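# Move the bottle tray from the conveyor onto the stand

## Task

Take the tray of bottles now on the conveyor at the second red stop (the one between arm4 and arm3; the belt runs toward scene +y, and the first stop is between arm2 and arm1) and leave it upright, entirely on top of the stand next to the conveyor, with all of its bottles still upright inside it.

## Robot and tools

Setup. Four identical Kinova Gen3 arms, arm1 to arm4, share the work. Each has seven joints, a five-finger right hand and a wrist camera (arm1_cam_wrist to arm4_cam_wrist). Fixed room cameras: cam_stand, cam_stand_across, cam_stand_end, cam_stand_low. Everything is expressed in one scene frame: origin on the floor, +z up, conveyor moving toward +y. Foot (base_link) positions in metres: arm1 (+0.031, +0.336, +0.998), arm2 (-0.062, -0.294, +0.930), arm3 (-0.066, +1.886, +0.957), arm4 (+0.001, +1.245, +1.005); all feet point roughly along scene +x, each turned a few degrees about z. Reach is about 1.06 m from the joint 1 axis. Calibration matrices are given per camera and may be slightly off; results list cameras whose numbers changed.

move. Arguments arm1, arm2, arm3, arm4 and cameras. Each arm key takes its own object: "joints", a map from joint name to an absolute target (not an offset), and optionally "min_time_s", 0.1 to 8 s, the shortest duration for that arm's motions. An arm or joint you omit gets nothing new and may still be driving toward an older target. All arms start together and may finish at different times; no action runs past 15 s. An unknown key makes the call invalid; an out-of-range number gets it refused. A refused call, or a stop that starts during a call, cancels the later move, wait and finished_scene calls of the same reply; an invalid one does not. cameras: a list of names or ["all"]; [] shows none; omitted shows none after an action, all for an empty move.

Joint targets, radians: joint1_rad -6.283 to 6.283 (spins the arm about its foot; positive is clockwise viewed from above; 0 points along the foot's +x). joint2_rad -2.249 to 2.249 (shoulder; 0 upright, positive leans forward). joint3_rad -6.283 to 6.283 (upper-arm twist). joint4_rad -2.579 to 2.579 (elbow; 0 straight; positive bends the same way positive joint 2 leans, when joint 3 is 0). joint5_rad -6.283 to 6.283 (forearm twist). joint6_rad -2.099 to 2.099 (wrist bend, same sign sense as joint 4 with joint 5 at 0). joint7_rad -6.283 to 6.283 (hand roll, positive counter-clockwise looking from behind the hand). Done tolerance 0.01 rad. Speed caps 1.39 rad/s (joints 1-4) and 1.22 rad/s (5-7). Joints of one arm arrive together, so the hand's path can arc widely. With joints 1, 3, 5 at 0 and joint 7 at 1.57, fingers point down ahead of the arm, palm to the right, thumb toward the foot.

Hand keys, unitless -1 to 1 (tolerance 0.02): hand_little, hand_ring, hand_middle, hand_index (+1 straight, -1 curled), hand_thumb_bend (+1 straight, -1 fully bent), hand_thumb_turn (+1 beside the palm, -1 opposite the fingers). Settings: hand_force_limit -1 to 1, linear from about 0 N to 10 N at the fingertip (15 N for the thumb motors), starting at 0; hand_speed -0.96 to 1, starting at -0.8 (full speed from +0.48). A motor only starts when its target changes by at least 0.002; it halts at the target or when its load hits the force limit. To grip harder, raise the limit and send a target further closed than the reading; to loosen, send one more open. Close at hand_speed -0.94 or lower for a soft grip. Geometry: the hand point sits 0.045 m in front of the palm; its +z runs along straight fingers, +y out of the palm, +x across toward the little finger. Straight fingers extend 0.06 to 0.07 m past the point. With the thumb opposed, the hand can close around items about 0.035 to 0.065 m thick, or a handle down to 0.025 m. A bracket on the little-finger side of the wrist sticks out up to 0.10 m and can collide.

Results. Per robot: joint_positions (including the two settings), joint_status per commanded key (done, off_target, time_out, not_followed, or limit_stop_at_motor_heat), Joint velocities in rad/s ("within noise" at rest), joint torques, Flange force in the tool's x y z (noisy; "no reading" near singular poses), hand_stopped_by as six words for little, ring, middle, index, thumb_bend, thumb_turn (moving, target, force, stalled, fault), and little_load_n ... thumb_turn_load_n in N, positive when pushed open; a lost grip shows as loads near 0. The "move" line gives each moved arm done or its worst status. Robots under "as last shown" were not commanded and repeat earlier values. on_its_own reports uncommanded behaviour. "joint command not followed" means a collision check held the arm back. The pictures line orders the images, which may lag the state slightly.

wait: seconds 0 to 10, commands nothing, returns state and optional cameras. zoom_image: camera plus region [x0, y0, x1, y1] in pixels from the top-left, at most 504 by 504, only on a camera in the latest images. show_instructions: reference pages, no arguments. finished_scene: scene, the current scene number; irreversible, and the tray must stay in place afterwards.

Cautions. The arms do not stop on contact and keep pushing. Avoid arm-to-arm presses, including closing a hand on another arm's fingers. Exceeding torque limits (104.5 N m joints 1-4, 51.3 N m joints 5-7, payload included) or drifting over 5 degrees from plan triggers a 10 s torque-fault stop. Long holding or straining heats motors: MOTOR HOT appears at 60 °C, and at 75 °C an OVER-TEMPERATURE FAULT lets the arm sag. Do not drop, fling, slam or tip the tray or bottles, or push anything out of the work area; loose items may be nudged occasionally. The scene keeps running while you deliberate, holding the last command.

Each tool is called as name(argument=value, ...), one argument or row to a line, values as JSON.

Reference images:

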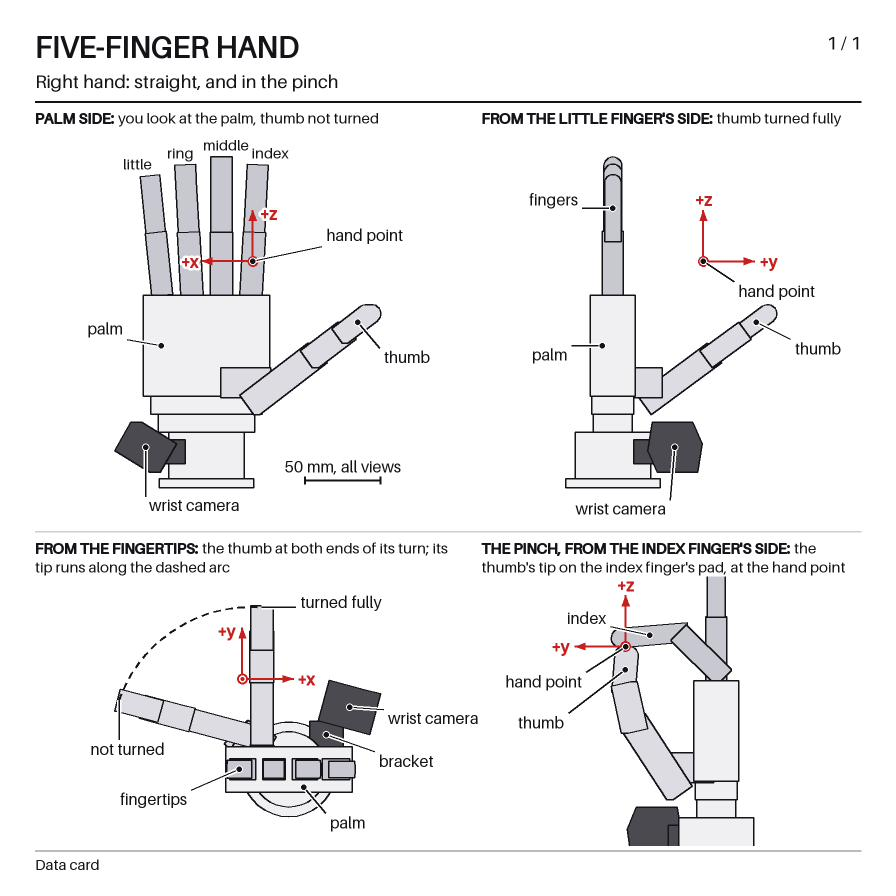

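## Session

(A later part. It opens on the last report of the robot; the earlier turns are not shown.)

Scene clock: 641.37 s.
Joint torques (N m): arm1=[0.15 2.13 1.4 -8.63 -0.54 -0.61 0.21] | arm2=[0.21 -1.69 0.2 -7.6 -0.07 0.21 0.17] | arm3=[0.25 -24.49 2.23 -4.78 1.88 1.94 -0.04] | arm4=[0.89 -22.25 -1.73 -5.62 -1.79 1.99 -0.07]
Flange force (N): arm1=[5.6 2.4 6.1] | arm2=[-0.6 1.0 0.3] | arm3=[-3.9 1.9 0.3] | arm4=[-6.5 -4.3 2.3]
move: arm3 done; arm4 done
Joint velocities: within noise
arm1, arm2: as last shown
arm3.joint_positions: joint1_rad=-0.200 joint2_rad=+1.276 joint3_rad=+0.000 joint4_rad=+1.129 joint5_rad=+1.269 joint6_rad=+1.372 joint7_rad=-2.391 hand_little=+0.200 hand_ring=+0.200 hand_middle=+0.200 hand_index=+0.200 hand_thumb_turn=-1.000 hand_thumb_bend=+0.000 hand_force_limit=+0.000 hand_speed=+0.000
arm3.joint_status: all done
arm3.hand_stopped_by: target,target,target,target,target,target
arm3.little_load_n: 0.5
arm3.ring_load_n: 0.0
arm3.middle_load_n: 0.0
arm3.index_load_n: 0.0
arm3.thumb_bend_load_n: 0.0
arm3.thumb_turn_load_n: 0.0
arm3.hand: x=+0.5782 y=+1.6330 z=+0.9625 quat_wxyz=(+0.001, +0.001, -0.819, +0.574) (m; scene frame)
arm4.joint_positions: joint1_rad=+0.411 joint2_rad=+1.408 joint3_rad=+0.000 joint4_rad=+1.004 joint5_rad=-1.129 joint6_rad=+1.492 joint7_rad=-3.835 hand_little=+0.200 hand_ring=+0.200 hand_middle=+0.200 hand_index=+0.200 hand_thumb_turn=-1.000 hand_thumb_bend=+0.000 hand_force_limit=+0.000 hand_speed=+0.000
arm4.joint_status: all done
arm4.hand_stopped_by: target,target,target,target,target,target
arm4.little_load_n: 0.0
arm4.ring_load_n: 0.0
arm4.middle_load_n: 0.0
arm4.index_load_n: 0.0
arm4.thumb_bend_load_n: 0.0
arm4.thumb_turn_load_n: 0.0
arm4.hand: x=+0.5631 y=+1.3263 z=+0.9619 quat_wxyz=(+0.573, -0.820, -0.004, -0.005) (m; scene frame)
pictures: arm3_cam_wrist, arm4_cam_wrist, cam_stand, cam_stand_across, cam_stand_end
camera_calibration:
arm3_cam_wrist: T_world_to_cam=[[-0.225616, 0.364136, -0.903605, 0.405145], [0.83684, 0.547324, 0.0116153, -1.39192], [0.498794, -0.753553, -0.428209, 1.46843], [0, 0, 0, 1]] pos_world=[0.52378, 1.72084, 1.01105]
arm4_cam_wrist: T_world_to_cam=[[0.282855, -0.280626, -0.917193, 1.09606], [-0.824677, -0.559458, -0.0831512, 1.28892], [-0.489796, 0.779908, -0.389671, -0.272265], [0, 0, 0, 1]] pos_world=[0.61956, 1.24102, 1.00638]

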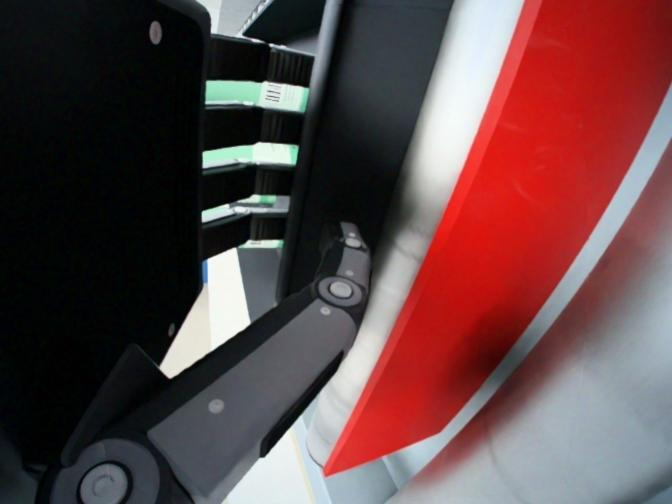

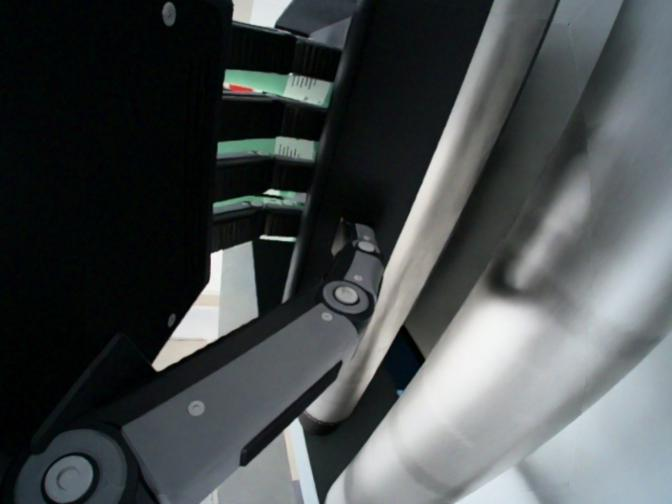

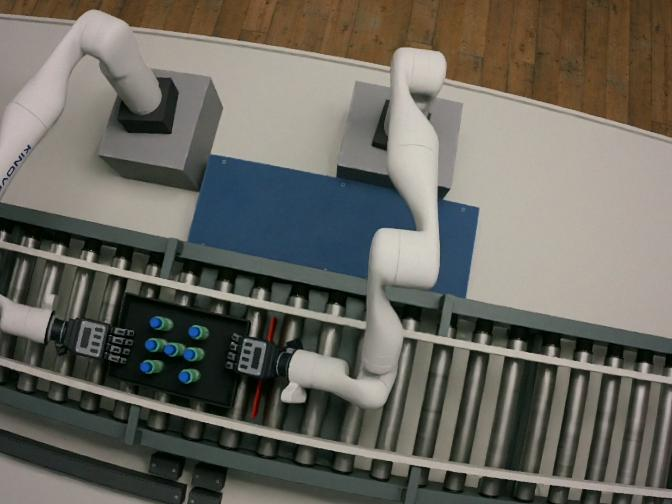

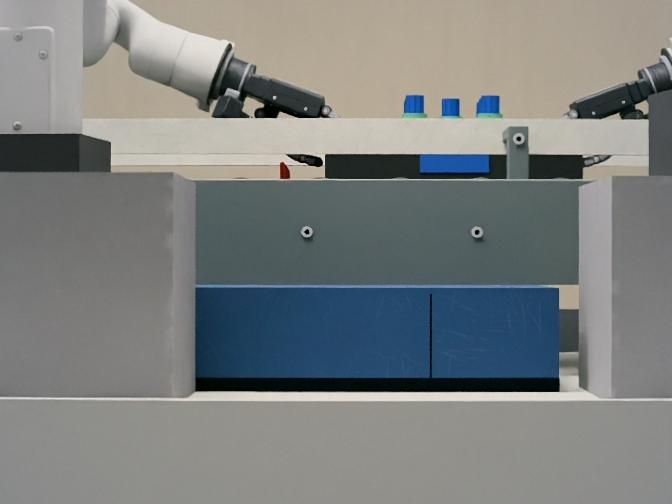

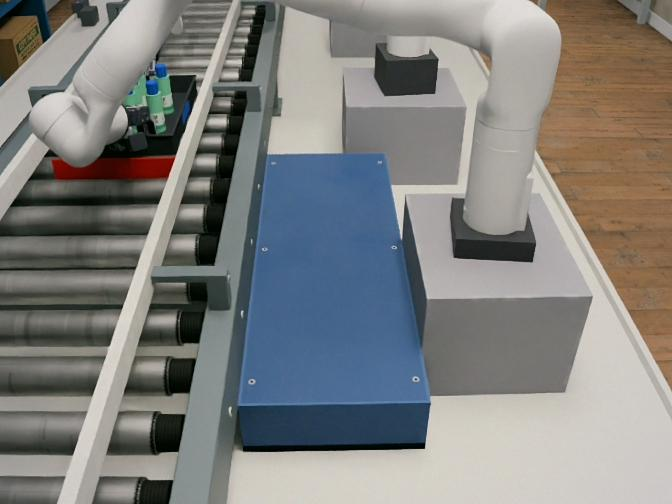

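move(
  arm4={"joints":{"joint1_rad":0.4069,"joint2_rad":1.4065,"joint4_rad":1.0090,"joint5_rad":-1.1324,"joint6_rad":1.4889,"joint7_rad":-3.8356},"min_time_s":1},
  arm3={"joints":{"joint1_rad":-0.1955,"joint2_rad":1.2762,"joint4_rad":1.1292,"joint5_rad":1.2727,"joint6_rad":1.3686,"joint7_rad":-2.3895},"min_time_s":1},
)

move(
  arm4={"joints":{"hand_speed":-0.93,"hand_force_limit":0.0,"hand_index":-0.6,"hand_middle":-0.6}},
  arm3={"joints":{"hand_speed":-0.93,"hand_force_limit":0.0,"hand_index":-0.6,"hand_middle":-0.6}},
  cameras=["arm3_cam_wrist","arm4_cam_wrist","cam_stand","cam_stand_across"],
)

zoom_image(
  camera="cam_stand_across",
  region=[270, 20, 630, 200],
)

Scene clock: 672.20 s.
Joint torques (N m): arm1=[0.13 2.17 1.44 -8.62 -0.49 -0.61 0.21] | arm2=[0.24 -1.73 0.24 -7.62 -0.11 0.23 0.19] | arm3=[0.29 -24.46 2.13 -4.74 1.84 1.97 -0.04] | arm4=[-3.17 -20.46 -4.09 -4.54 -2.24 2.26 -0.09]
Flange force (N): arm1=[5.7 2.6 6.1] | arm2=[-0.6 1.2 0.4] | arm3=[-4.0 1.9 0.4] | arm4=[-6.3 -3.8 -5.2]
move: arm3 done; arm4 done
Joint velocities: within noise
arm1, arm2: as last shown
arm3.joint_positions: joint1_rad=-0.196 joint2_rad=+1.276 joint3_rad=+0.000 joint4_rad=+1.129 joint5_rad=+1.273 joint6_rad=+1.369 joint7_rad=-2.389 hand_little=+0.200 hand_ring=+0.200 hand_middle=+0.200 hand_index=+0.200 hand_thumb_turn=-1.000 hand_thumb_bend=+0.000 hand_force_limit=+0.000 hand_speed=+0.000
arm3.joint_status: all done
arm3.hand_stopped_by: target,target,target,target,target,target
arm3.little_load_n: 0.0
arm3.ring_load_n: 0.0
arm3.middle_load_n: 0.0
arm3.index_load_n: 0.0
arm3.thumb_bend_load_n: 0.0
arm3.thumb_turn_load_n: 0.0
arm3.hand: x=+0.5781 y=+1.6300 z=+0.9625 quat_wxyz=(+0.002, +0.001, -0.819, +0.574) (m; scene frame)
arm4.joint_positions: joint1_rad=+0.407 joint2_rad=+1.406 joint3_rad=+0.000 joint4_rad=+1.009 joint5_rad=-1.132 joint6_rad=+1.489 joint7_rad=-3.836 hand_little=+0.200 hand_ring=+0.200 hand_middle=+0.200 hand_index=+0.200 hand_thumb_turn=-1.000 hand_thumb_bend=+0.000 hand_force_limit=+0.000 hand_speed=+0.000
arm4.joint_status: all done
arm4.hand_stopped_by: target,target,target,target,target,target
arm4.little_load_n: 0.0
arm4.ring_load_n: 0.0
arm4.middle_load_n: 0.0
arm4.index_load_n: 0.0
arm4.thumb_bend_load_n: 2.5
arm4.thumb_turn_load_n: 0.0
arm4.hand: x=+0.5627 y=+1.3294 z=+0.9621 quat_wxyz=(+0.573, -0.820, -0.003, -0.004) (m; scene frame)
pictures: none

Scene clock: 675.57 s.
Joint torques (N m): arm1=[0.13 2.14 1.43 -8.65 -0.49 -0.6 0.24] | arm2=[0.27 -1.73 0.22 -7.58 -0.13 0.23 0.12] | arm3=[-3.4 -26.02 0.07 -5.21 1.57 1.7 -0.03] | arm4=[0.15 -21.72 -1.98 -5.17 -1.6 2.14 -0.14]
Flange force (N): arm1=[5.7 2.6 6.2] | arm2=[-0.8 0.9 0.3] | arm3=[-4.9 2.3 6.9] | arm4=[-5.8 -4.2 1.1]
move: arm3 off_target; arm4 off_target
Joint velocities: within noise
arm1, arm2: as last shown
arm2.index_load_n: -0.5
arm3.joint_positions: joint1_rad=-0.196 joint2_rad=+1.276 joint3_rad=+0.000 joint4_rad=+1.129 joint5_rad=+1.273 joint6_rad=+1.369 joint7_rad=-2.389 hand_little=+0.200 hand_ring=+0.200 hand_middle=-0.113 hand_index=-0.139 hand_thumb_turn=-1.000 hand_thumb_bend=+0.000 hand_force_limit=+0.000 hand_speed=-0.930
arm3.joint_status: hand_middle off_target (ended at -0.113, target -0.600); hand_index off_target (ended at -0.139, target -0.600); the others done
arm3.hand_stopped_by: target,target,force,force,target,target
arm3.little_load_n: 0.0
arm3.ring_load_n: 0.0
arm3.middle_load_n: 2.0
arm3.index_load_n: 5.5
arm3.thumb_bend_load_n: 0.0
arm3.thumb_turn_load_n: 0.0
arm3.hand: x=+0.5781 y=+1.6300 z=+0.9625 quat_wxyz=(+0.002, +0.001, -0.819, +0.574) (m; scene frame)
arm4.joint_positions: joint1_rad=+0.407 joint2_rad=+1.407 joint3_rad=+0.000 joint4_rad=+1.009 joint5_rad=-1.132 joint6_rad=+1.489 joint7_rad=-3.836 hand_little=+0.200 hand_ring=+0.200 hand_middle=-0.126 hand_index=-0.146 hand_thumb_turn=-1.000 hand_thumb_bend=+0.001 hand_force_limit=+0.000 hand_speed=-0.930
arm4.joint_status: hand_middle off_target (ended at -0.126, target -0.600); hand_index off_target (ended at -0.146, target -0.600); the others done
arm4.hand_stopped_by: target,target,force,force,target,target
arm4.little_load_n: 0.0
arm4.ring_load_n: 0.0
arm4.middle_load_n: 8.0
arm4.index_load_n: 5.5
arm4.thumb_bend_load_n: 2.5
arm4.thumb_turn_load_n: 0.0
arm4.hand: x=+0.5627 y=+1.3294 z=+0.9621 quat_wxyz=(+0.573, -0.819, -0.003, -0.004) (m; scene frame)
pictures: arm3_cam_wrist, arm4_cam_wrist, cam_stand, cam_stand_across
camera_calibration:
arm3_cam_wrist: T_world_to_cam=[[-0.226056, 0.364208, -0.903466, 0.406202], [0.836782, 0.54742, 0.0113072, -1.3901], [0.498694, -0.753448, -0.42851, 1.46634], [0, 0, 0, 1]] pos_world=[0.52378, 1.71784, 1.01105]
arm4_cam_wrist: T_world_to_cam=[[0.27995, -0.280062, -0.918256, 1.09909], [-0.825106, -0.55914, -0.0810167, 1.28797], [-0.490743, 0.780338, -0.387612, -0.276866], [0, 0, 0, 1]] pos_world=[0.619152, 1.24402, 1.00628]

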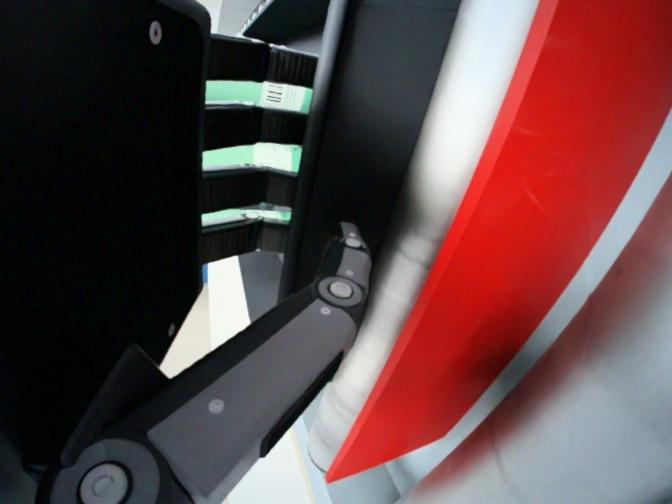

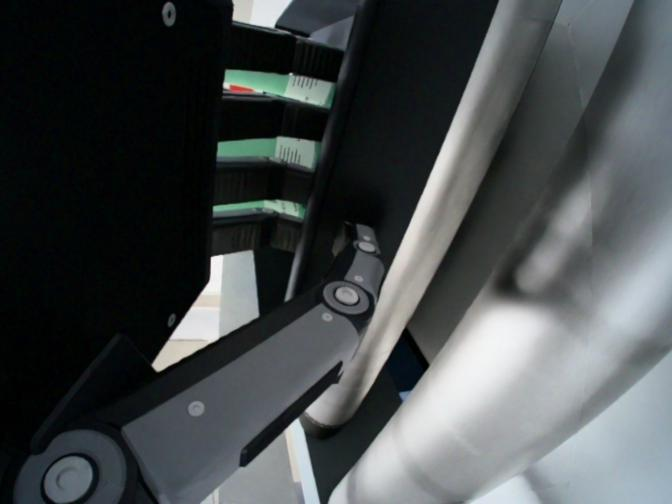

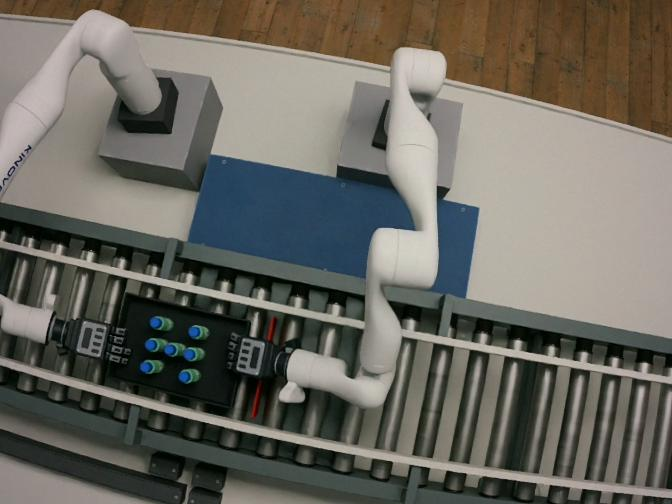

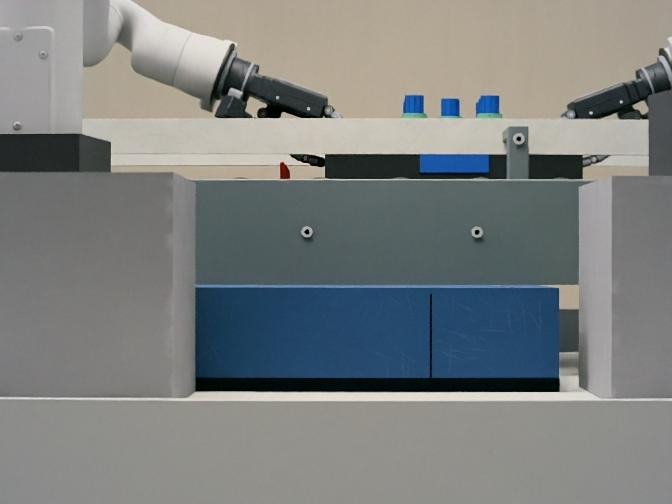

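Scaled by 1.400 from the camera's 672x504 image, which has a finer 960x720 frame.

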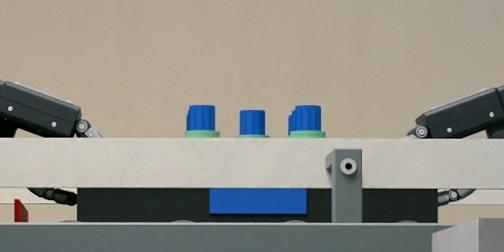

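move(
  arm3={"joints":{"joint1_rad":-0.1922,"joint2_rad":1.2760,"joint4_rad":1.1297,"joint5_rad":1.2750,"joint6_rad":1.3665,"joint7_rad":-2.3888},"min_time_s":1},
)

move(
  arm4={"joints":{"hand_force_limit":0.6,"hand_index":-0.7,"hand_middle":-0.7}},
  arm3={"joints":{"hand_force_limit":0.6,"hand_index":-0.7,"hand_middle":-0.7}},
  cameras=["cam_stand_across"],
)

zoom_image(
  camera="cam_stand_across",
  region=[270, 100, 450, 200],
)

Scene clock: 693.90 s.
Joint torques (N m): arm1=[0.13 2.13 1.44 -8.63 -0.53 -0.61 0.22] | arm2=[0.23 -1.69 0.15 -7.58 -0.1 0.19 0.15] | arm3=[4.83 -23.05 4.85 -4.96 2.59 1.7 -0.18] | arm4=[-1.11 -21.39 -2.82 -5.09 -1.93 2.14 -0.08]
Flange force (N): arm1=[5.6 2.6 6.1] | arm2=[-0.7 0.7 0.2] | arm3=[-0.9 1.7 -8.7] | arm4=[-6.4 -4.0 -1.3]
move: arm3 done
Joint velocities: within noise
arm1, arm2, arm4: as last shown
arm2.index_load_n: 0.0
arm3.joint_positions: joint1_rad=-0.192 joint2_rad=+1.276 joint3_rad=+0.000 joint4_rad=+1.130 joint5_rad=+1.275 joint6_rad=+1.367 joint7_rad=-2.389 hand_little=+0.200 hand_ring=+0.200 hand_middle=-0.113 hand_index=-0.139 hand_thumb_turn=-1.000 hand_thumb_bend=+0.000 hand_force_limit=+0.000 hand_speed=-0.930
arm3.joint_status: all done
arm3.hand_stopped_by: target,target,force,force,target,target
arm3.little_load_n: -0.5
arm3.ring_load_n: 0.0
arm3.middle_load_n: 0.0
arm3.index_load_n: 1.0
arm3.thumb_bend_load_n: 2.0
arm3.thumb_turn_load_n: -2.0
arm3.hand: x=+0.5781 y=+1.6280 z=+0.9625 quat_wxyz=(+0.002, +0.001, -0.819, +0.574) (m; scene frame)
arm4.middle_load_n: 7.5
arm4.index_load_n: 4.5
arm4.thumb_bend_load_n: 3.0
pictures: none

Scene clock: 694.47 s.
Joint torques (N m): arm1=[0.13 2.14 1.42 -8.65 -0.52 -0.61 0.23] | arm2=[0.2 -1.67 0.19 -7.59 -0.09 0.21 0.13] | arm3=[2.97 -23.81 3.69 -4.6 2.1 1.97 -0.1] | arm4=[0.16 -21.71 -1.93 -5.26 -1.59 2.02 -0.08]
Flange force (N): arm1=[5.7 2.5 6.2] | arm2=[-0.6 0.8 0.3] | arm3=[-3.6 2.3 -4.4] | arm4=[-6.0 -4.4 1.0]
move: arm3 off_target; arm4 off_target
Joint velocities: within noise
arm1, arm2: as last shown
arm1.little_load_n: 0.5
arm3.joint_positions: joint1_rad=-0.192 joint2_rad=+1.276 joint3_rad=+0.000 joint4_rad=+1.130 joint5_rad=+1.275 joint6_rad=+1.366 joint7_rad=-2.389 hand_little=+0.200 hand_ring=+0.200 hand_middle=-0.136 hand_index=-0.156 hand_thumb_turn=-1.000 hand_thumb_bend=+0.001 hand_force_limit=+0.600 hand_speed=-0.930
arm3.joint_status: hand_middle off_target (ended at -0.136, target -0.700); hand_index off_target (ended at -0.156, target -0.700); the others done
arm3.hand_stopped_by: target,target,force,force,target,target
arm3.little_load_n: 0.0
arm3.ring_load_n: 0.0
arm3.middle_load_n: 9.0
arm3.index_load_n: 8.5
arm3.thumb_bend_load_n: 3.0
arm3.thumb_turn_load_n: -1.5
arm3.hand: x=+0.5780 y=+1.6279 z=+0.9625 quat_wxyz=(+0.002, +0.001, -0.819, +0.574) (m; scene frame)
arm4.joint_positions: joint1_rad=+0.407 joint2_rad=+1.407 joint3_rad=+0.000 joint4_rad=+1.009 joint5_rad=-1.132 joint6_rad=+1.489 joint7_rad=-3.836 hand_little=+0.200 hand_ring=+0.200 hand_middle=-0.130 hand_index=-0.151 hand_thumb_turn=-1.000 hand_thumb_bend=+0.001 hand_force_limit=+0.600 hand_speed=-0.930
arm4.joint_status: hand_middle off_target (ended at -0.130, target -0.700); hand_index off_target (ended at -0.151, target -0.700); the others done
arm4.hand_stopped_by: target,target,force,force,target,target
arm4.little_load_n: 0.0
arm4.ring_load_n: 0.0
arm4.middle_load_n: 11.0
arm4.index_load_n: 7.5
arm4.thumb_bend_load_n: 3.0
arm4.thumb_turn_load_n: 0.0
arm4.hand: x=+0.5627 y=+1.3294 z=+0.9621 quat_wxyz=(+0.573, -0.819, -0.003, -0.004) (m; scene frame)
pictures: cam_stand_across

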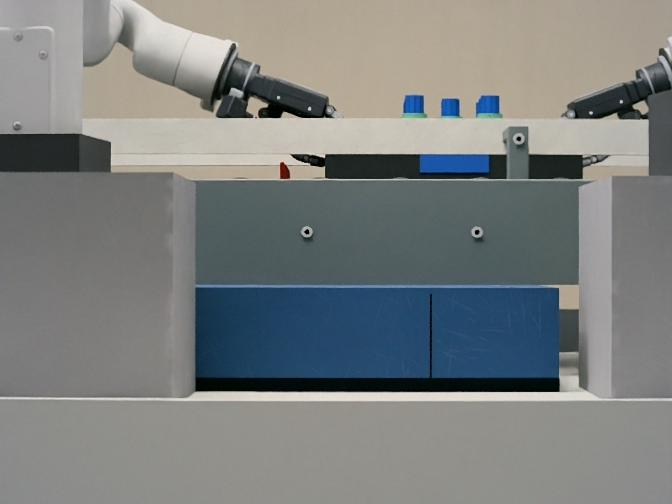

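Scaled by 2.800 from the camera's 672x504 image, which has a finer 960x720 frame.

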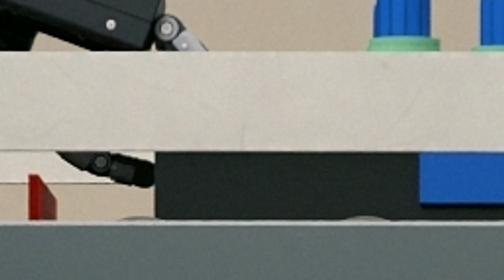

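move(
  arm4={"joints":{"joint1_rad":0.4066,"joint2_rad":1.3651,"joint4_rad":1.0363,"joint5_rad":-1.1317,"joint6_rad":1.4948,"joint7_rad":-3.8485},"min_time_s":2},
  arm3={"joints":{"joint1_rad":-0.1923,"joint2_rad":1.2372,"joint4_rad":1.1473,"joint5_rad":1.2709,"joint6_rad":1.3727,"joint7_rad":-2.3684},"min_time_s":2},
  cameras=["cam_stand","cam_stand_across","cam_stand_end"],
)

zoom_image(
  camera="cam_stand_across",
  region=[270, 20, 630, 200],
)

Scene clock: 818.60 s.
Joint torques (N m): arm1=[0.17 2.16 1.41 -8.63 -0.51 -0.61 0.21] | arm2=[0.3 -1.68 0.25 -7.6 -0.08 0.21 0.15] | arm3=[0.06 -28.7 3.85 -6.41 3.19 3.04 -0.23] | arm4=[0.98 -25.61 -3.23 -6.53 -2.89 3.37 -0.19]
Flange force (N): arm1=[5.7 2.4 6.1] | arm2=[-0.6 1.1 0.3] | arm3=[-4.3 8.3 2.8] | arm4=[-6.8 1.9 4.9]
move: arm3 done; arm4 done
Joint velocities: within noise
arm1.joint_positions: joint1_rad=-0.115 joint2_rad=-0.468 joint3_rad=-0.065 joint4_rad=+1.454 joint5_rad=-0.019 joint6_rad=+1.964 joint7_rad=-2.044 hand_little=+1.000 hand_ring=+1.000 hand_middle=+1.000 hand_index=+1.000 hand_thumb_turn=+1.000 hand_thumb_bend=+1.000 hand_force_limit=+0.000 hand_speed=-0.800
arm1.joint_status: not commanded
arm1.hand_stopped_by: target,target,target,target,target,target
arm1.little_load_n: 0.0
arm1.ring_load_n: 0.0
arm1.middle_load_n: 0.0
arm1.index_load_n: 0.0
arm1.thumb_bend_load_n: -0.5
arm1.thumb_turn_load_n: 0.0
arm1.hand: x=+0.2106 y=+0.4102 z=+1.5238 quat_wxyz=(-0.086, -0.103, -0.991, -0.027) (m; scene frame)
arm2.joint_positions: joint1_rad=+0.247 joint2_rad=-0.331 joint3_rad=-0.113 joint4_rad=+1.545 joint5_rad=-0.055 joint6_rad=+1.988 joint7_rad=-1.982 hand_little=+1.000 hand_ring=+1.000 hand_middle=+1.000 hand_index=+1.000 hand_thumb_turn=+1.000 hand_thumb_bend=+1.000 hand_force_limit=+0.000 hand_speed=-0.800
arm2.joint_status: not commanded
arm2.hand_stopped_by: target,target,target,target,target,target
arm2.little_load_n: 0.0
arm2.ring_load_n: 0.0
arm2.middle_load_n: 0.0
arm2.index_load_n: 0.0
arm2.thumb_bend_load_n: 0.0
arm2.thumb_turn_load_n: 0.0
arm2.hand: x=+0.1309 y=-0.3076 z=+1.3982 quat_wxyz=(+0.032, -0.333, -0.942, -0.005) (m; scene frame)
arm3.joint_positions: joint1_rad=-0.192 joint2_rad=+1.237 joint3_rad=+0.000 joint4_rad=+1.147 joint5_rad=+1.271 joint6_rad=+1.373 joint7_rad=-2.368 hand_little=+0.200 hand_ring=+0.200 hand_middle=-0.136 hand_index=-0.156 hand_thumb_turn=-1.000 hand_thumb_bend=+0.003 hand_force_limit=+0.600 hand_speed=-0.930
arm3.joint_status: all done
arm3.hand_stopped_by: target,target,force,force,target,target
arm3.little_load_n: 0.0
arm3.ring_load_n: 0.0
arm3.middle_load_n: 7.0
arm3.index_load_n: 5.5
arm3.thumb_bend_load_n: 11.0
arm3.thumb_turn_load_n: 2.5
arm3.hand: x=+0.5780 y=+1.6280 z=+0.9826 quat_wxyz=(+0.002, +0.001, -0.819, +0.574) (m; scene frame)
arm4.joint_positions: joint1_rad=+0.407 joint2_rad=+1.365 joint3_rad=+0.000 joint4_rad=+1.036 joint5_rad=-1.132 joint6_rad=+1.495 joint7_rad=-3.849 hand_little=+0.200 hand_ring=+0.200 hand_middle=-0.130 hand_index=-0.151 hand_thumb_turn=-1.000 hand_thumb_bend=+0.002 hand_force_limit=+0.600 hand_speed=-0.930
arm4.joint_status: all done
arm4.hand_stopped_by: target,target,force,force,target,target
arm4.little_load_n: 0.0
arm4.ring_load_n: 0.0
arm4.middle_load_n: 8.5
arm4.index_load_n: 5.5
arm4.thumb_bend_load_n: 9.5
arm4.thumb_turn_load_n: 0.0
arm4.hand: x=+0.5626 y=+1.3296 z=+0.9822 quat_wxyz=(+0.573, -0.819, -0.002, -0.004) (m; scene frame)
pictures: cam_stand, cam_stand_across, cam_stand_end

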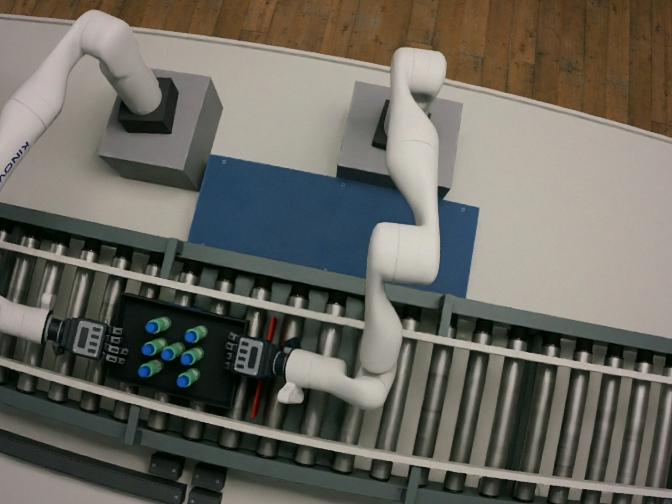

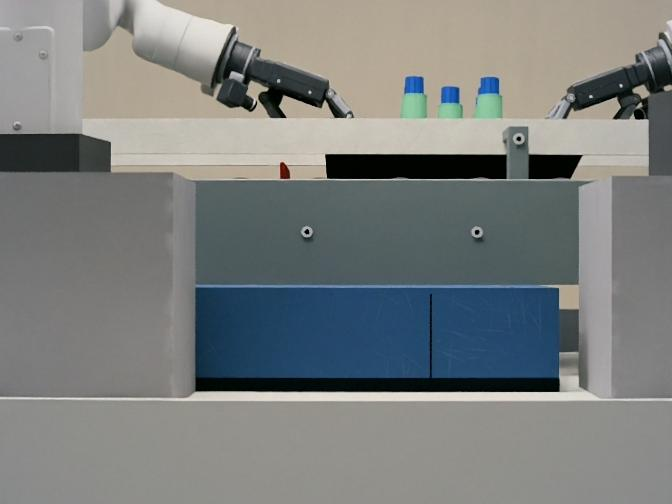

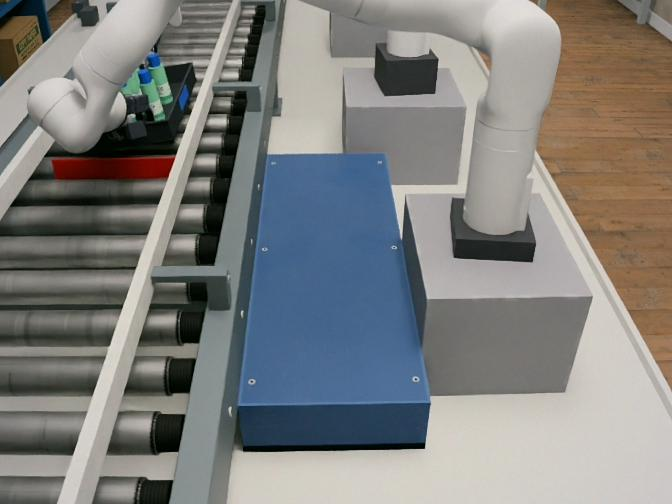

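Scaled by 1.400 from the camera's 672x504 image, which has a finer 960x720 frame.

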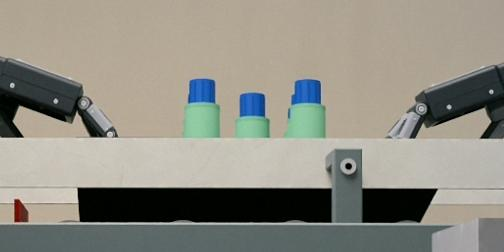

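zoom_image(
  camera="cam_stand_end",
  region=[60, 30, 220, 190],
)

move(
  arm4={"joints":{"joint1_rad":0.4069,"joint2_rad":1.4065,"joint4_rad":1.0090,"joint5_rad":-1.1324,"joint6_rad":1.4889,"joint7_rad":-3.8356},"min_time_s":2},
  arm3={"joints":{"joint1_rad":-0.1922,"joint2_rad":1.2760,"joint4_rad":1.1297,"joint5_rad":1.2750,"joint6_rad":1.3665,"joint7_rad":-2.3888},"min_time_s":2},
  cameras=["cam_stand","cam_stand_across","cam_stand_end"],
)

zoom_image(
  camera="cam_stand",
  region=[70, 270, 290, 430],
)

Scaled by 3.150 from the camera's 672x504 image, which has a finer 960x720 frame.

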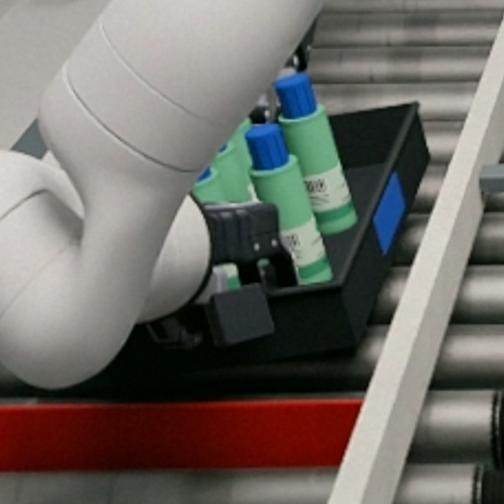

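Scene clock: 852.90 s.
Joint torques (N m): arm1=[0.13 2.12 1.44 -8.61 -0.53 -0.62 0.22] | arm2=[0.2 -1.74 0.21 -7.58 -0.12 0.19 0.16] | arm3=[5.51 -14.95 1.27 -1.63 -0.25 -0.54 0.16] | arm4=[-1.12 -15.6 0.12 -3.65 0.21 -0.34 0.12]
Flange force (N): arm1=[5.6 2.6 6.0] | arm2=[-0.7 1.0 0.1] | arm3=[-2.9 -9.9 -13.2] | arm4=[-5.2 -14.0 -5.2]
move: arm3 done; arm4 done
Joint velocities: within noise
arm1, arm2: as last shown
arm1.thumb_bend_load_n: 0.0
arm3.joint_positions: joint1_rad=-0.192 joint2_rad=+1.276 joint3_rad=+0.000 joint4_rad=+1.130 joint5_rad=+1.275 joint6_rad=+1.367 joint7_rad=-2.389 hand_little=+0.200 hand_ring=+0.200 hand_middle=-0.136 hand_index=-0.156 hand_thumb_turn=-1.000 hand_thumb_bend=+0.002 hand_force_limit=+0.600 hand_speed=-0.930
arm3.joint_status: all done
arm3.hand_stopped_by: target,target,force,force,target,target
arm3.little_load_n: 0.0
arm3.ring_load_n: 0.0
arm3.middle_load_n: 7.5
arm3.index_load_n: 6.5
arm3.thumb_bend_load_n: 3.5
arm3.thumb_turn_load_n: -1.5
arm3.hand: x=+0.5781 y=+1.6280 z=+0.9625 quat_wxyz=(+0.002, +0.001, -0.819, +0.574) (m; scene frame)
arm4.joint_positions: joint1_rad=+0.407 joint2_rad=+1.407 joint3_rad=+0.000 joint4_rad=+1.009 joint5_rad=-1.132 joint6_rad=+1.489 joint7_rad=-3.836 hand_little=+0.200 hand_ring=+0.200 hand_middle=-0.130 hand_index=-0.151 hand_thumb_turn=-1.000 hand_thumb_bend=+0.001 hand_force_limit=+0.600 hand_speed=-0.930
arm4.joint_status: all done
arm4.hand_stopped_by: target,target,force,force,target,target
arm4.little_load_n: 0.0
arm4.ring_load_n: 0.0
arm4.middle_load_n: 10.0
arm4.index_load_n: 7.0
arm4.thumb_bend_load_n: 1.5
arm4.thumb_turn_load_n: -0.5
arm4.hand: x=+0.5627 y=+1.3294 z=+0.9621 quat_wxyz=(+0.573, -0.820, -0.002, -0.004) (m; scene frame)
pictures: cam_stand, cam_stand_across, cam_stand_end

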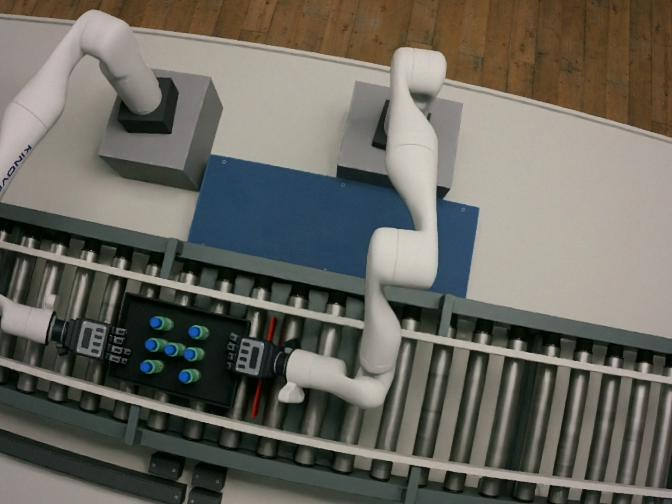

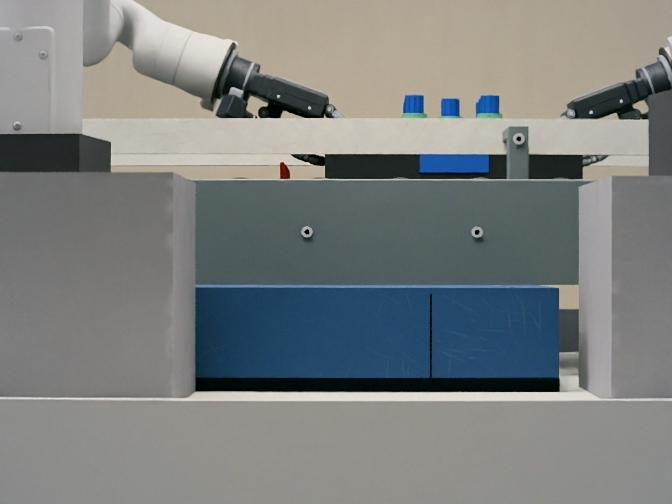

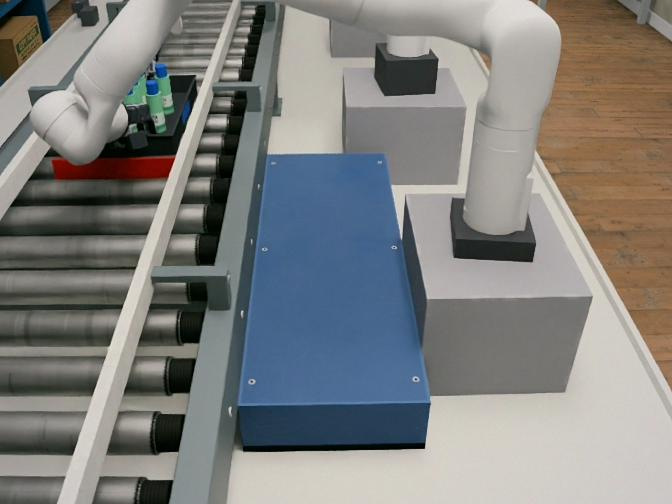

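Scaled by 2.291 from the camera's 672x504 image, which has a finer 960x720 frame.

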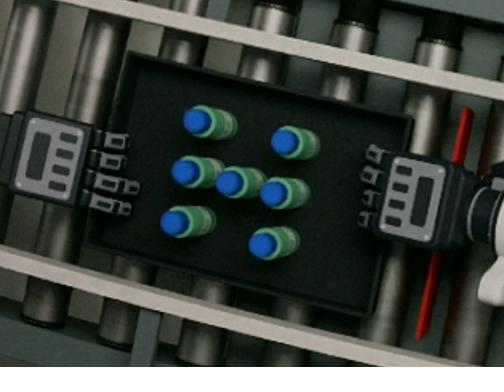

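zoom_image(
  camera="cam_stand",
  region=[90, 280, 180, 400],
)

zoom_image(
  camera="cam_stand",
  region=[200, 300, 290, 420],
)

Scaled by 4.200 from the camera's 672x504 image, which has a finer 960x720 frame.

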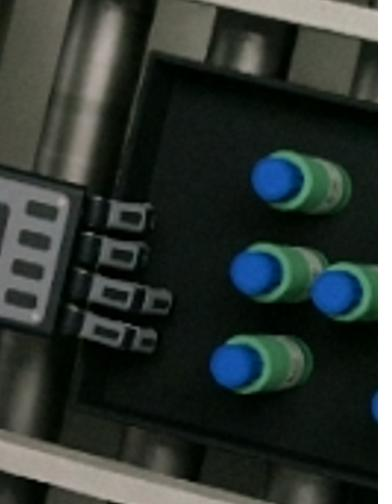

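Scaled by 4.200 from the camera's 672x504 image, which has a finer 960x720 frame.

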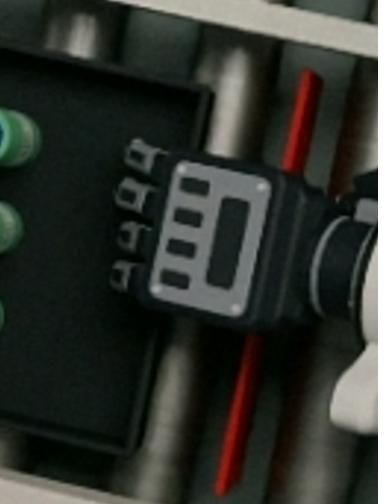

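move(
  arm4={"joints":{"hand_speed":-0.5,"hand_index":0.2,"hand_middle":0.2}},
  arm3={"joints":{"hand_speed":-0.5,"hand_index":0.2,"hand_middle":0.2}},
)

move(
  arm4={"joints":{"joint1_rad":0.4066,"joint2_rad":1.3961,"joint4_rad":1.0070,"joint5_rad":-1.1318,"joint6_rad":1.4941,"joint7_rad":-3.8469},"min_time_s":1},
  arm3={"joints":{"joint1_rad":-0.1928,"joint2_rad":1.2661,"joint4_rad":1.1254,"joint5_rad":1.2719,"joint6_rad":1.3709,"joint7_rad":-2.3753},"min_time_s":1},
  cameras=["cam_stand","cam_stand_across","cam_stand_end"],
)

zoom_image(
  camera="cam_stand_across",
  region=[270, 20, 630, 200],
)

Scene clock: 920.83 s.
Joint torques (N m): arm1=[0.16 2.13 1.41 -8.65 -0.52 -0.61 0.22] | arm2=[0.19 -1.7 0.23 -7.54 -0.1 0.24 0.14] | arm3=[4.59 -24.5 5.36 -4.52 2.49 2.95 -0.06] | arm4=[-0.71 -22.28 -3.02 -5.32 -2.2 2.49 -0.11]
Flange force (N): arm1=[5.6 2.5 6.1] | arm2=[-0.7 1.0 0.2] | arm3=[-4.3 4.6 -5.8] | arm4=[-6.4 -2.7 -0.1]
move: arm3 done; arm4 done
Joint velocities: within noise
arm1, arm2: as last shown
arm2.thumb_bend_load_n: -0.5
arm3.joint_positions: joint1_rad=-0.192 joint2_rad=+1.276 joint3_rad=+0.000 joint4_rad=+1.130 joint5_rad=+1.275 joint6_rad=+1.367 joint7_rad=-2.389 hand_little=+0.200 hand_ring=+0.200 hand_middle=+0.200 hand_index=+0.200 hand_thumb_turn=-1.000 hand_thumb_bend=+0.001 hand_force_limit=+0.600 hand_speed=-0.500
arm3.joint_status: all done
arm3.hand_stopped_by: target,target,target,target,target,target
arm3.little_load_n: 0.0
arm3.ring_load_n: 0.0
arm3.middle_load_n: 0.0
arm3.index_load_n: 0.0
arm3.thumb_bend_load_n: 5.0
arm3.thumb_turn_load_n: 1.0
arm3.hand: x=+0.5780 y=+1.6279 z=+0.9625 quat_wxyz=(+0.002, +0.001, -0.819, +0.574) (m; scene frame)
arm4.joint_positions: joint1_rad=+0.407 joint2_rad=+1.407 joint3_rad=+0.000 joint4_rad=+1.009 joint5_rad=-1.132 joint6_rad=+1.489 joint7_rad=-3.836 hand_little=+0.200 hand_ring=+0.200 hand_middle=+0.200 hand_index=+0.200 hand_thumb_turn=-1.000 hand_thumb_bend=+0.001 hand_force_limit=+0.600 hand_speed=-0.500
arm4.joint_status: all done
arm4.hand_stopped_by: target,target,target,target,target,target
arm4.little_load_n: 0.0
arm4.ring_load_n: 0.0
arm4.middle_load_n: 0.0
arm4.index_load_n: 0.0
arm4.thumb_bend_load_n: 3.0
arm4.thumb_turn_load_n: 0.5
arm4.hand: x=+0.5627 y=+1.3294 z=+0.9621 quat_wxyz=(+0.573, -0.820, -0.003, -0.004) (m; scene frame)
pictures: none

Scene clock: 922.13 s.
Joint torques (N m): arm1=[0.16 2.16 1.42 -8.64 -0.52 -0.61 0.21] | arm2=[0.3 -1.72 0.18 -7.66 -0.12 0.25 0.17] | arm3=[2.03 -25.56 3.91 -5.25 2.55 2.47 -0.14] | arm4=[0.53 -22.36 -2.03 -5.69 -1.91 2.07 -0.1]
Flange force (N): arm1=[5.7 2.5 6.2] | arm2=[-0.7 0.9 0.6] | arm3=[-3.8 4.4 -1.9] | arm4=[-6.9 -3.8 1.9]
move: arm3 done; arm4 done
Joint velocities: within noise
arm1, arm2: as last shown
arm1.thumb_bend_load_n: -0.5
arm2.thumb_bend_load_n: 0.0
arm3.joint_positions: joint1_rad=-0.193 joint2_rad=+1.266 joint3_rad=+0.000 joint4_rad=+1.125 joint5_rad=+1.272 joint6_rad=+1.371 joint7_rad=-2.375 hand_little=+0.200 hand_ring=+0.200 hand_middle=+0.200 hand_index=+0.200 hand_thumb_turn=-1.000 hand_thumb_bend=+0.002 hand_force_limit=+0.600 hand_speed=-0.500
arm3.joint_status: all done
arm3.hand_stopped_by: target,target,target,target,target,target
arm3.little_load_n: 0.0
arm3.ring_load_n: 0.0
arm3.middle_load_n: 0.0
arm3.index_load_n: 0.0
arm3.thumb_bend_load_n: 4.5
arm3.thumb_turn_load_n: 0.0
arm3.hand: x=+0.5802 y=+1.6285 z=+0.9695 quat_wxyz=(+0.002, +0.001, -0.819, +0.574) (m; scene frame)
arm4.joint_positions: joint1_rad=+0.407 joint2_rad=+1.396 joint3_rad=+0.000 joint4_rad=+1.007 joint5_rad=-1.132 joint6_rad=+1.494 joint7_rad=-3.847 hand_little=+0.200 hand_ring=+0.200 hand_middle=+0.200 hand_index=+0.200 hand_thumb_turn=-1.000 hand_thumb_bend=+0.000 hand_force_limit=+0.600 hand_speed=-0.500
arm4.joint_status: all done
arm4.hand_stopped_by: target,target,target,target,target,target
arm4.little_load_n: 0.0
arm4.ring_load_n: 0.0
arm4.middle_load_n: 0.0
arm4.index_load_n: 0.0
arm4.thumb_bend_load_n: 1.0
arm4.thumb_turn_load_n: 0.5
arm4.hand: x=+0.5647 y=+1.3290 z=+0.9690 quat_wxyz=(+0.573, -0.819, -0.003, -0.004) (m; scene frame)
pictures: cam_stand, cam_stand_across, cam_stand_end

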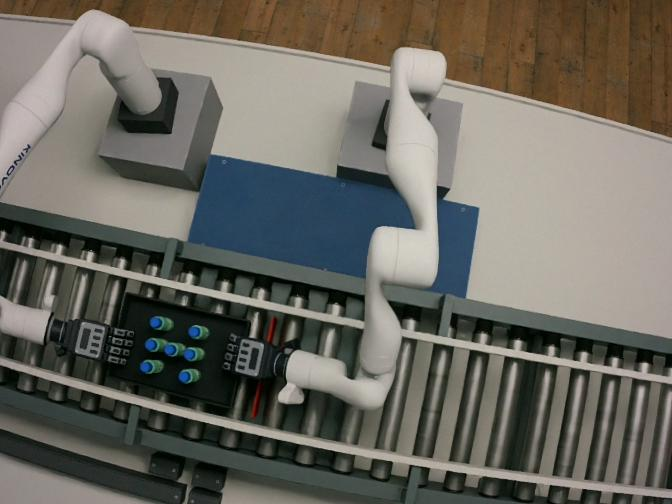

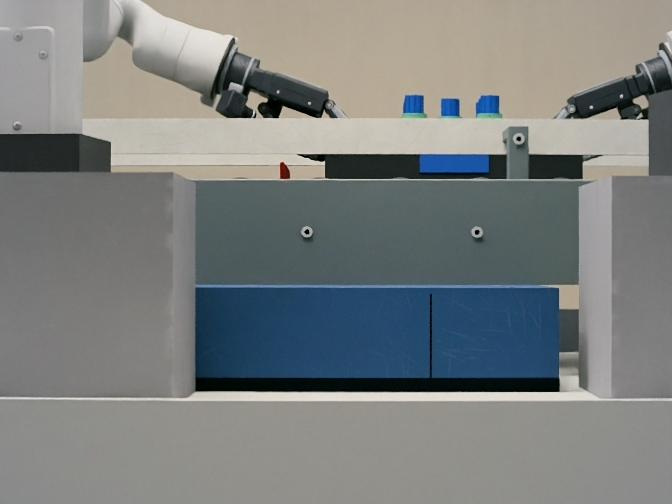

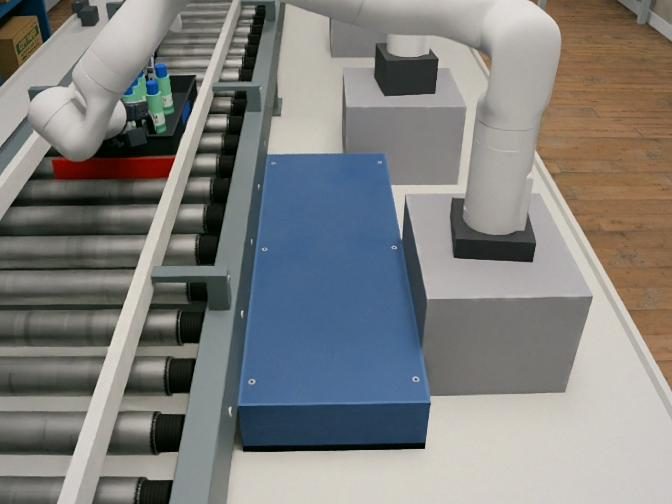

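Scaled by 1.400 from the camera's 672x504 image, which has a finer 960x720 frame.

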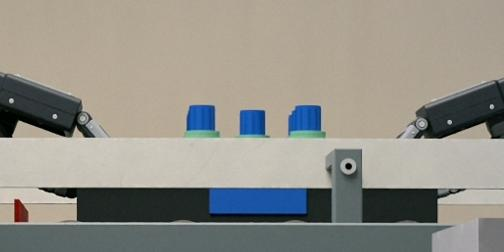

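move(
  arm4={"joints":{"hand_speed":-0.93,"hand_force_limit":0.0,"hand_index":-0.6,"hand_middle":-0.6,"hand_ring":-0.6,"hand_little":-0.6}},
  arm3={"joints":{"hand_speed":-0.93,"hand_force_limit":0.0,"hand_index":-0.6,"hand_middle":-0.6,"hand_ring":-0.6,"hand_little":-0.6}},
)

move(
  arm4={"joints":{"hand_force_limit":0.7,"hand_index":-0.7,"hand_middle":-0.7}},
  arm3={"joints":{"hand_force_limit":0.7,"hand_index":-0.7,"hand_middle":-0.7}},
)

Scene clock: 933.07 s.
Joint torques (N m): arm1=[0.17 2.14 1.44 -8.62 -0.52 -0.62 0.21] | arm2=[0.23 -1.77 0.22 -7.64 -0.09 0.25 0.13] | arm3=[-0.36 -26.58 2.44 -4.79 1.65 3.1 0.04] | arm4=[3.21 -23.72 -0.72 -6.11 -1.72 2.13 -0.16]
Flange force (N): arm1=[5.7 2.5 6.0] | arm2=[-0.8 1.0 0.5] | arm3=[-6.7 5.3 4.1] | arm4=[-5.7 -3.2 6.8]
move: arm3 off_target; arm4 off_target
Joint velocities: within noise
arm1, arm2: as last shown
arm1.thumb_bend_load_n: 0.0
arm3.joint_positions: joint1_rad=-0.193 joint2_rad=+1.266 joint3_rad=+0.000 joint4_rad=+1.125 joint5_rad=+1.272 joint6_rad=+1.371 joint7_rad=-2.375 hand_little=-0.192 hand_ring=-0.152 hand_middle=-0.126 hand_index=-0.152 hand_thumb_turn=-1.000 hand_thumb_bend=+0.002 hand_force_limit=+0.000 hand_speed=-0.930
arm3.joint_status: hand_little off_target (ended at -0.192, target -0.600); hand_ring off_target (ended at -0.152, target -0.600); hand_middle off_target (ended at -0.126, target -0.600); hand_index off_target (ended at -0.152, target -0.600); the others done
arm3.hand_stopped_by: force,force,force,force,target,target
arm3.little_load_n: 6.0
arm3.ring_load_n: 5.5
arm3.middle_load_n: 2.0
arm3.index_load_n: 5.5
arm3.thumb_bend_load_n: 6.0
arm3.thumb_turn_load_n: 1.0
arm3.hand: x=+0.5802 y=+1.6285 z=+0.9695 quat_wxyz=(+0.002, +0.001, -0.819, +0.574) (m; scene frame)
arm4.joint_positions: joint1_rad=+0.407 joint2_rad=+1.396 joint3_rad=+0.000 joint4_rad=+1.007 joint5_rad=-1.132 joint6_rad=+1.494 joint7_rad=-3.847 hand_little=-0.179 hand_ring=-0.140 hand_middle=-0.120 hand_index=-0.146 hand_thumb_turn=-1.000 hand_thumb_bend=+0.000 hand_force_limit=+0.000 hand_speed=-0.930
arm4.joint_status: hand_little off_target (ended at -0.179, target -0.600); hand_ring off_target (ended at -0.140, target -0.600); hand_middle off_target (ended at -0.120, target -0.600); hand_index off_target (ended at -0.146, target -0.600); the others done
arm4.hand_stopped_by: force,force,force,force,target,target
arm4.little_load_n: 6.5
arm4.ring_load_n: 4.5
arm4.middle_load_n: 2.5
arm4.index_load_n: 6.5
arm4.thumb_bend_load_n: 2.5
arm4.thumb_turn_load_n: 0.0
arm4.hand: x=+0.5647 y=+1.3290 z=+0.9690 quat_wxyz=(+0.573, -0.819, -0.003, -0.004) (m; scene frame)
pictures: none

Scene clock: 933.63 s.
Joint torques (N m): arm1=[0.14 2.11 1.43 -8.63 -0.55 -0.59 0.23] | arm2=[0.32 -1.66 0.21 -7.61 -0.12 0.24 0.18] | arm3=[-1.49 -26.66 1.58 -5.03 1.61 2.69 0.03] | arm4=[3.98 -24.14 -0.17 -6.54 -1.6 1.92 -0.11]
Flange force (N): arm1=[5.6 2.6 6.1] | arm2=[-0.6 1.0 0.4] | arm3=[-6.1 4.6 5.5] | arm4=[-6.5 -3.5 8.3]
move: arm3 off_target; arm4 off_target
Joint velocities: within noise
arm1, arm2: as last shown
arm2.thumb_turn_load_n: -0.5
arm3.joint_positions: joint1_rad=-0.193 joint2_rad=+1.266 joint3_rad=+0.000 joint4_rad=+1.125 joint5_rad=+1.272 joint6_rad=+1.371 joint7_rad=-2.375 hand_little=-0.192 hand_ring=-0.152 hand_middle=-0.137 hand_index=-0.162 hand_thumb_turn=-1.000 hand_thumb_bend=+0.002 hand_force_limit=+0.700 hand_speed=-0.930
arm3.joint_status: hand_middle off_target (ended at -0.137, target -0.700); hand_index off_target (ended at -0.162, target -0.700); the others done
arm3.hand_stopped_by: force,force,force,force,target,target
arm3.little_load_n: 4.5
arm3.ring_load_n: 4.0
arm3.middle_load_n: 8.0
arm3.index_load_n: 11.0
arm3.thumb_bend_load_n: 6.5
arm3.thumb_turn_load_n: 0.5
arm3.hand: x=+0.5802 y=+1.6285 z=+0.9695 quat_wxyz=(+0.002, +0.001, -0.819, +0.574) (m; scene frame)
arm4.joint_positions: joint1_rad=+0.407 joint2_rad=+1.396 joint3_rad=+0.000 joint4_rad=+1.007 joint5_rad=-1.132 joint6_rad=+1.494 joint7_rad=-3.847 hand_little=-0.179 hand_ring=-0.140 hand_middle=-0.130 hand_index=-0.150 hand_thumb_turn=-1.000 hand_thumb_bend=+0.001 hand_force_limit=+0.700 hand_speed=-0.930
arm4.joint_status: hand_middle off_target (ended at -0.130, target -0.700); hand_index off_target (ended at -0.150, target -0.700); the others done
arm4.hand_stopped_by: force,force,force,force,target,target
arm4.little_load_n: 5.0
arm4.ring_load_n: 3.0
arm4.middle_load_n: 11.5
arm4.index_load_n: 8.0
arm4.thumb_bend_load_n: 2.5
arm4.thumb_turn_load_n: 0.0
arm4.hand: x=+0.5647 y=+1.3290 z=+0.9690 quat_wxyz=(+0.573, -0.819, -0.003, -0.004) (m; scene frame)
pictures: none


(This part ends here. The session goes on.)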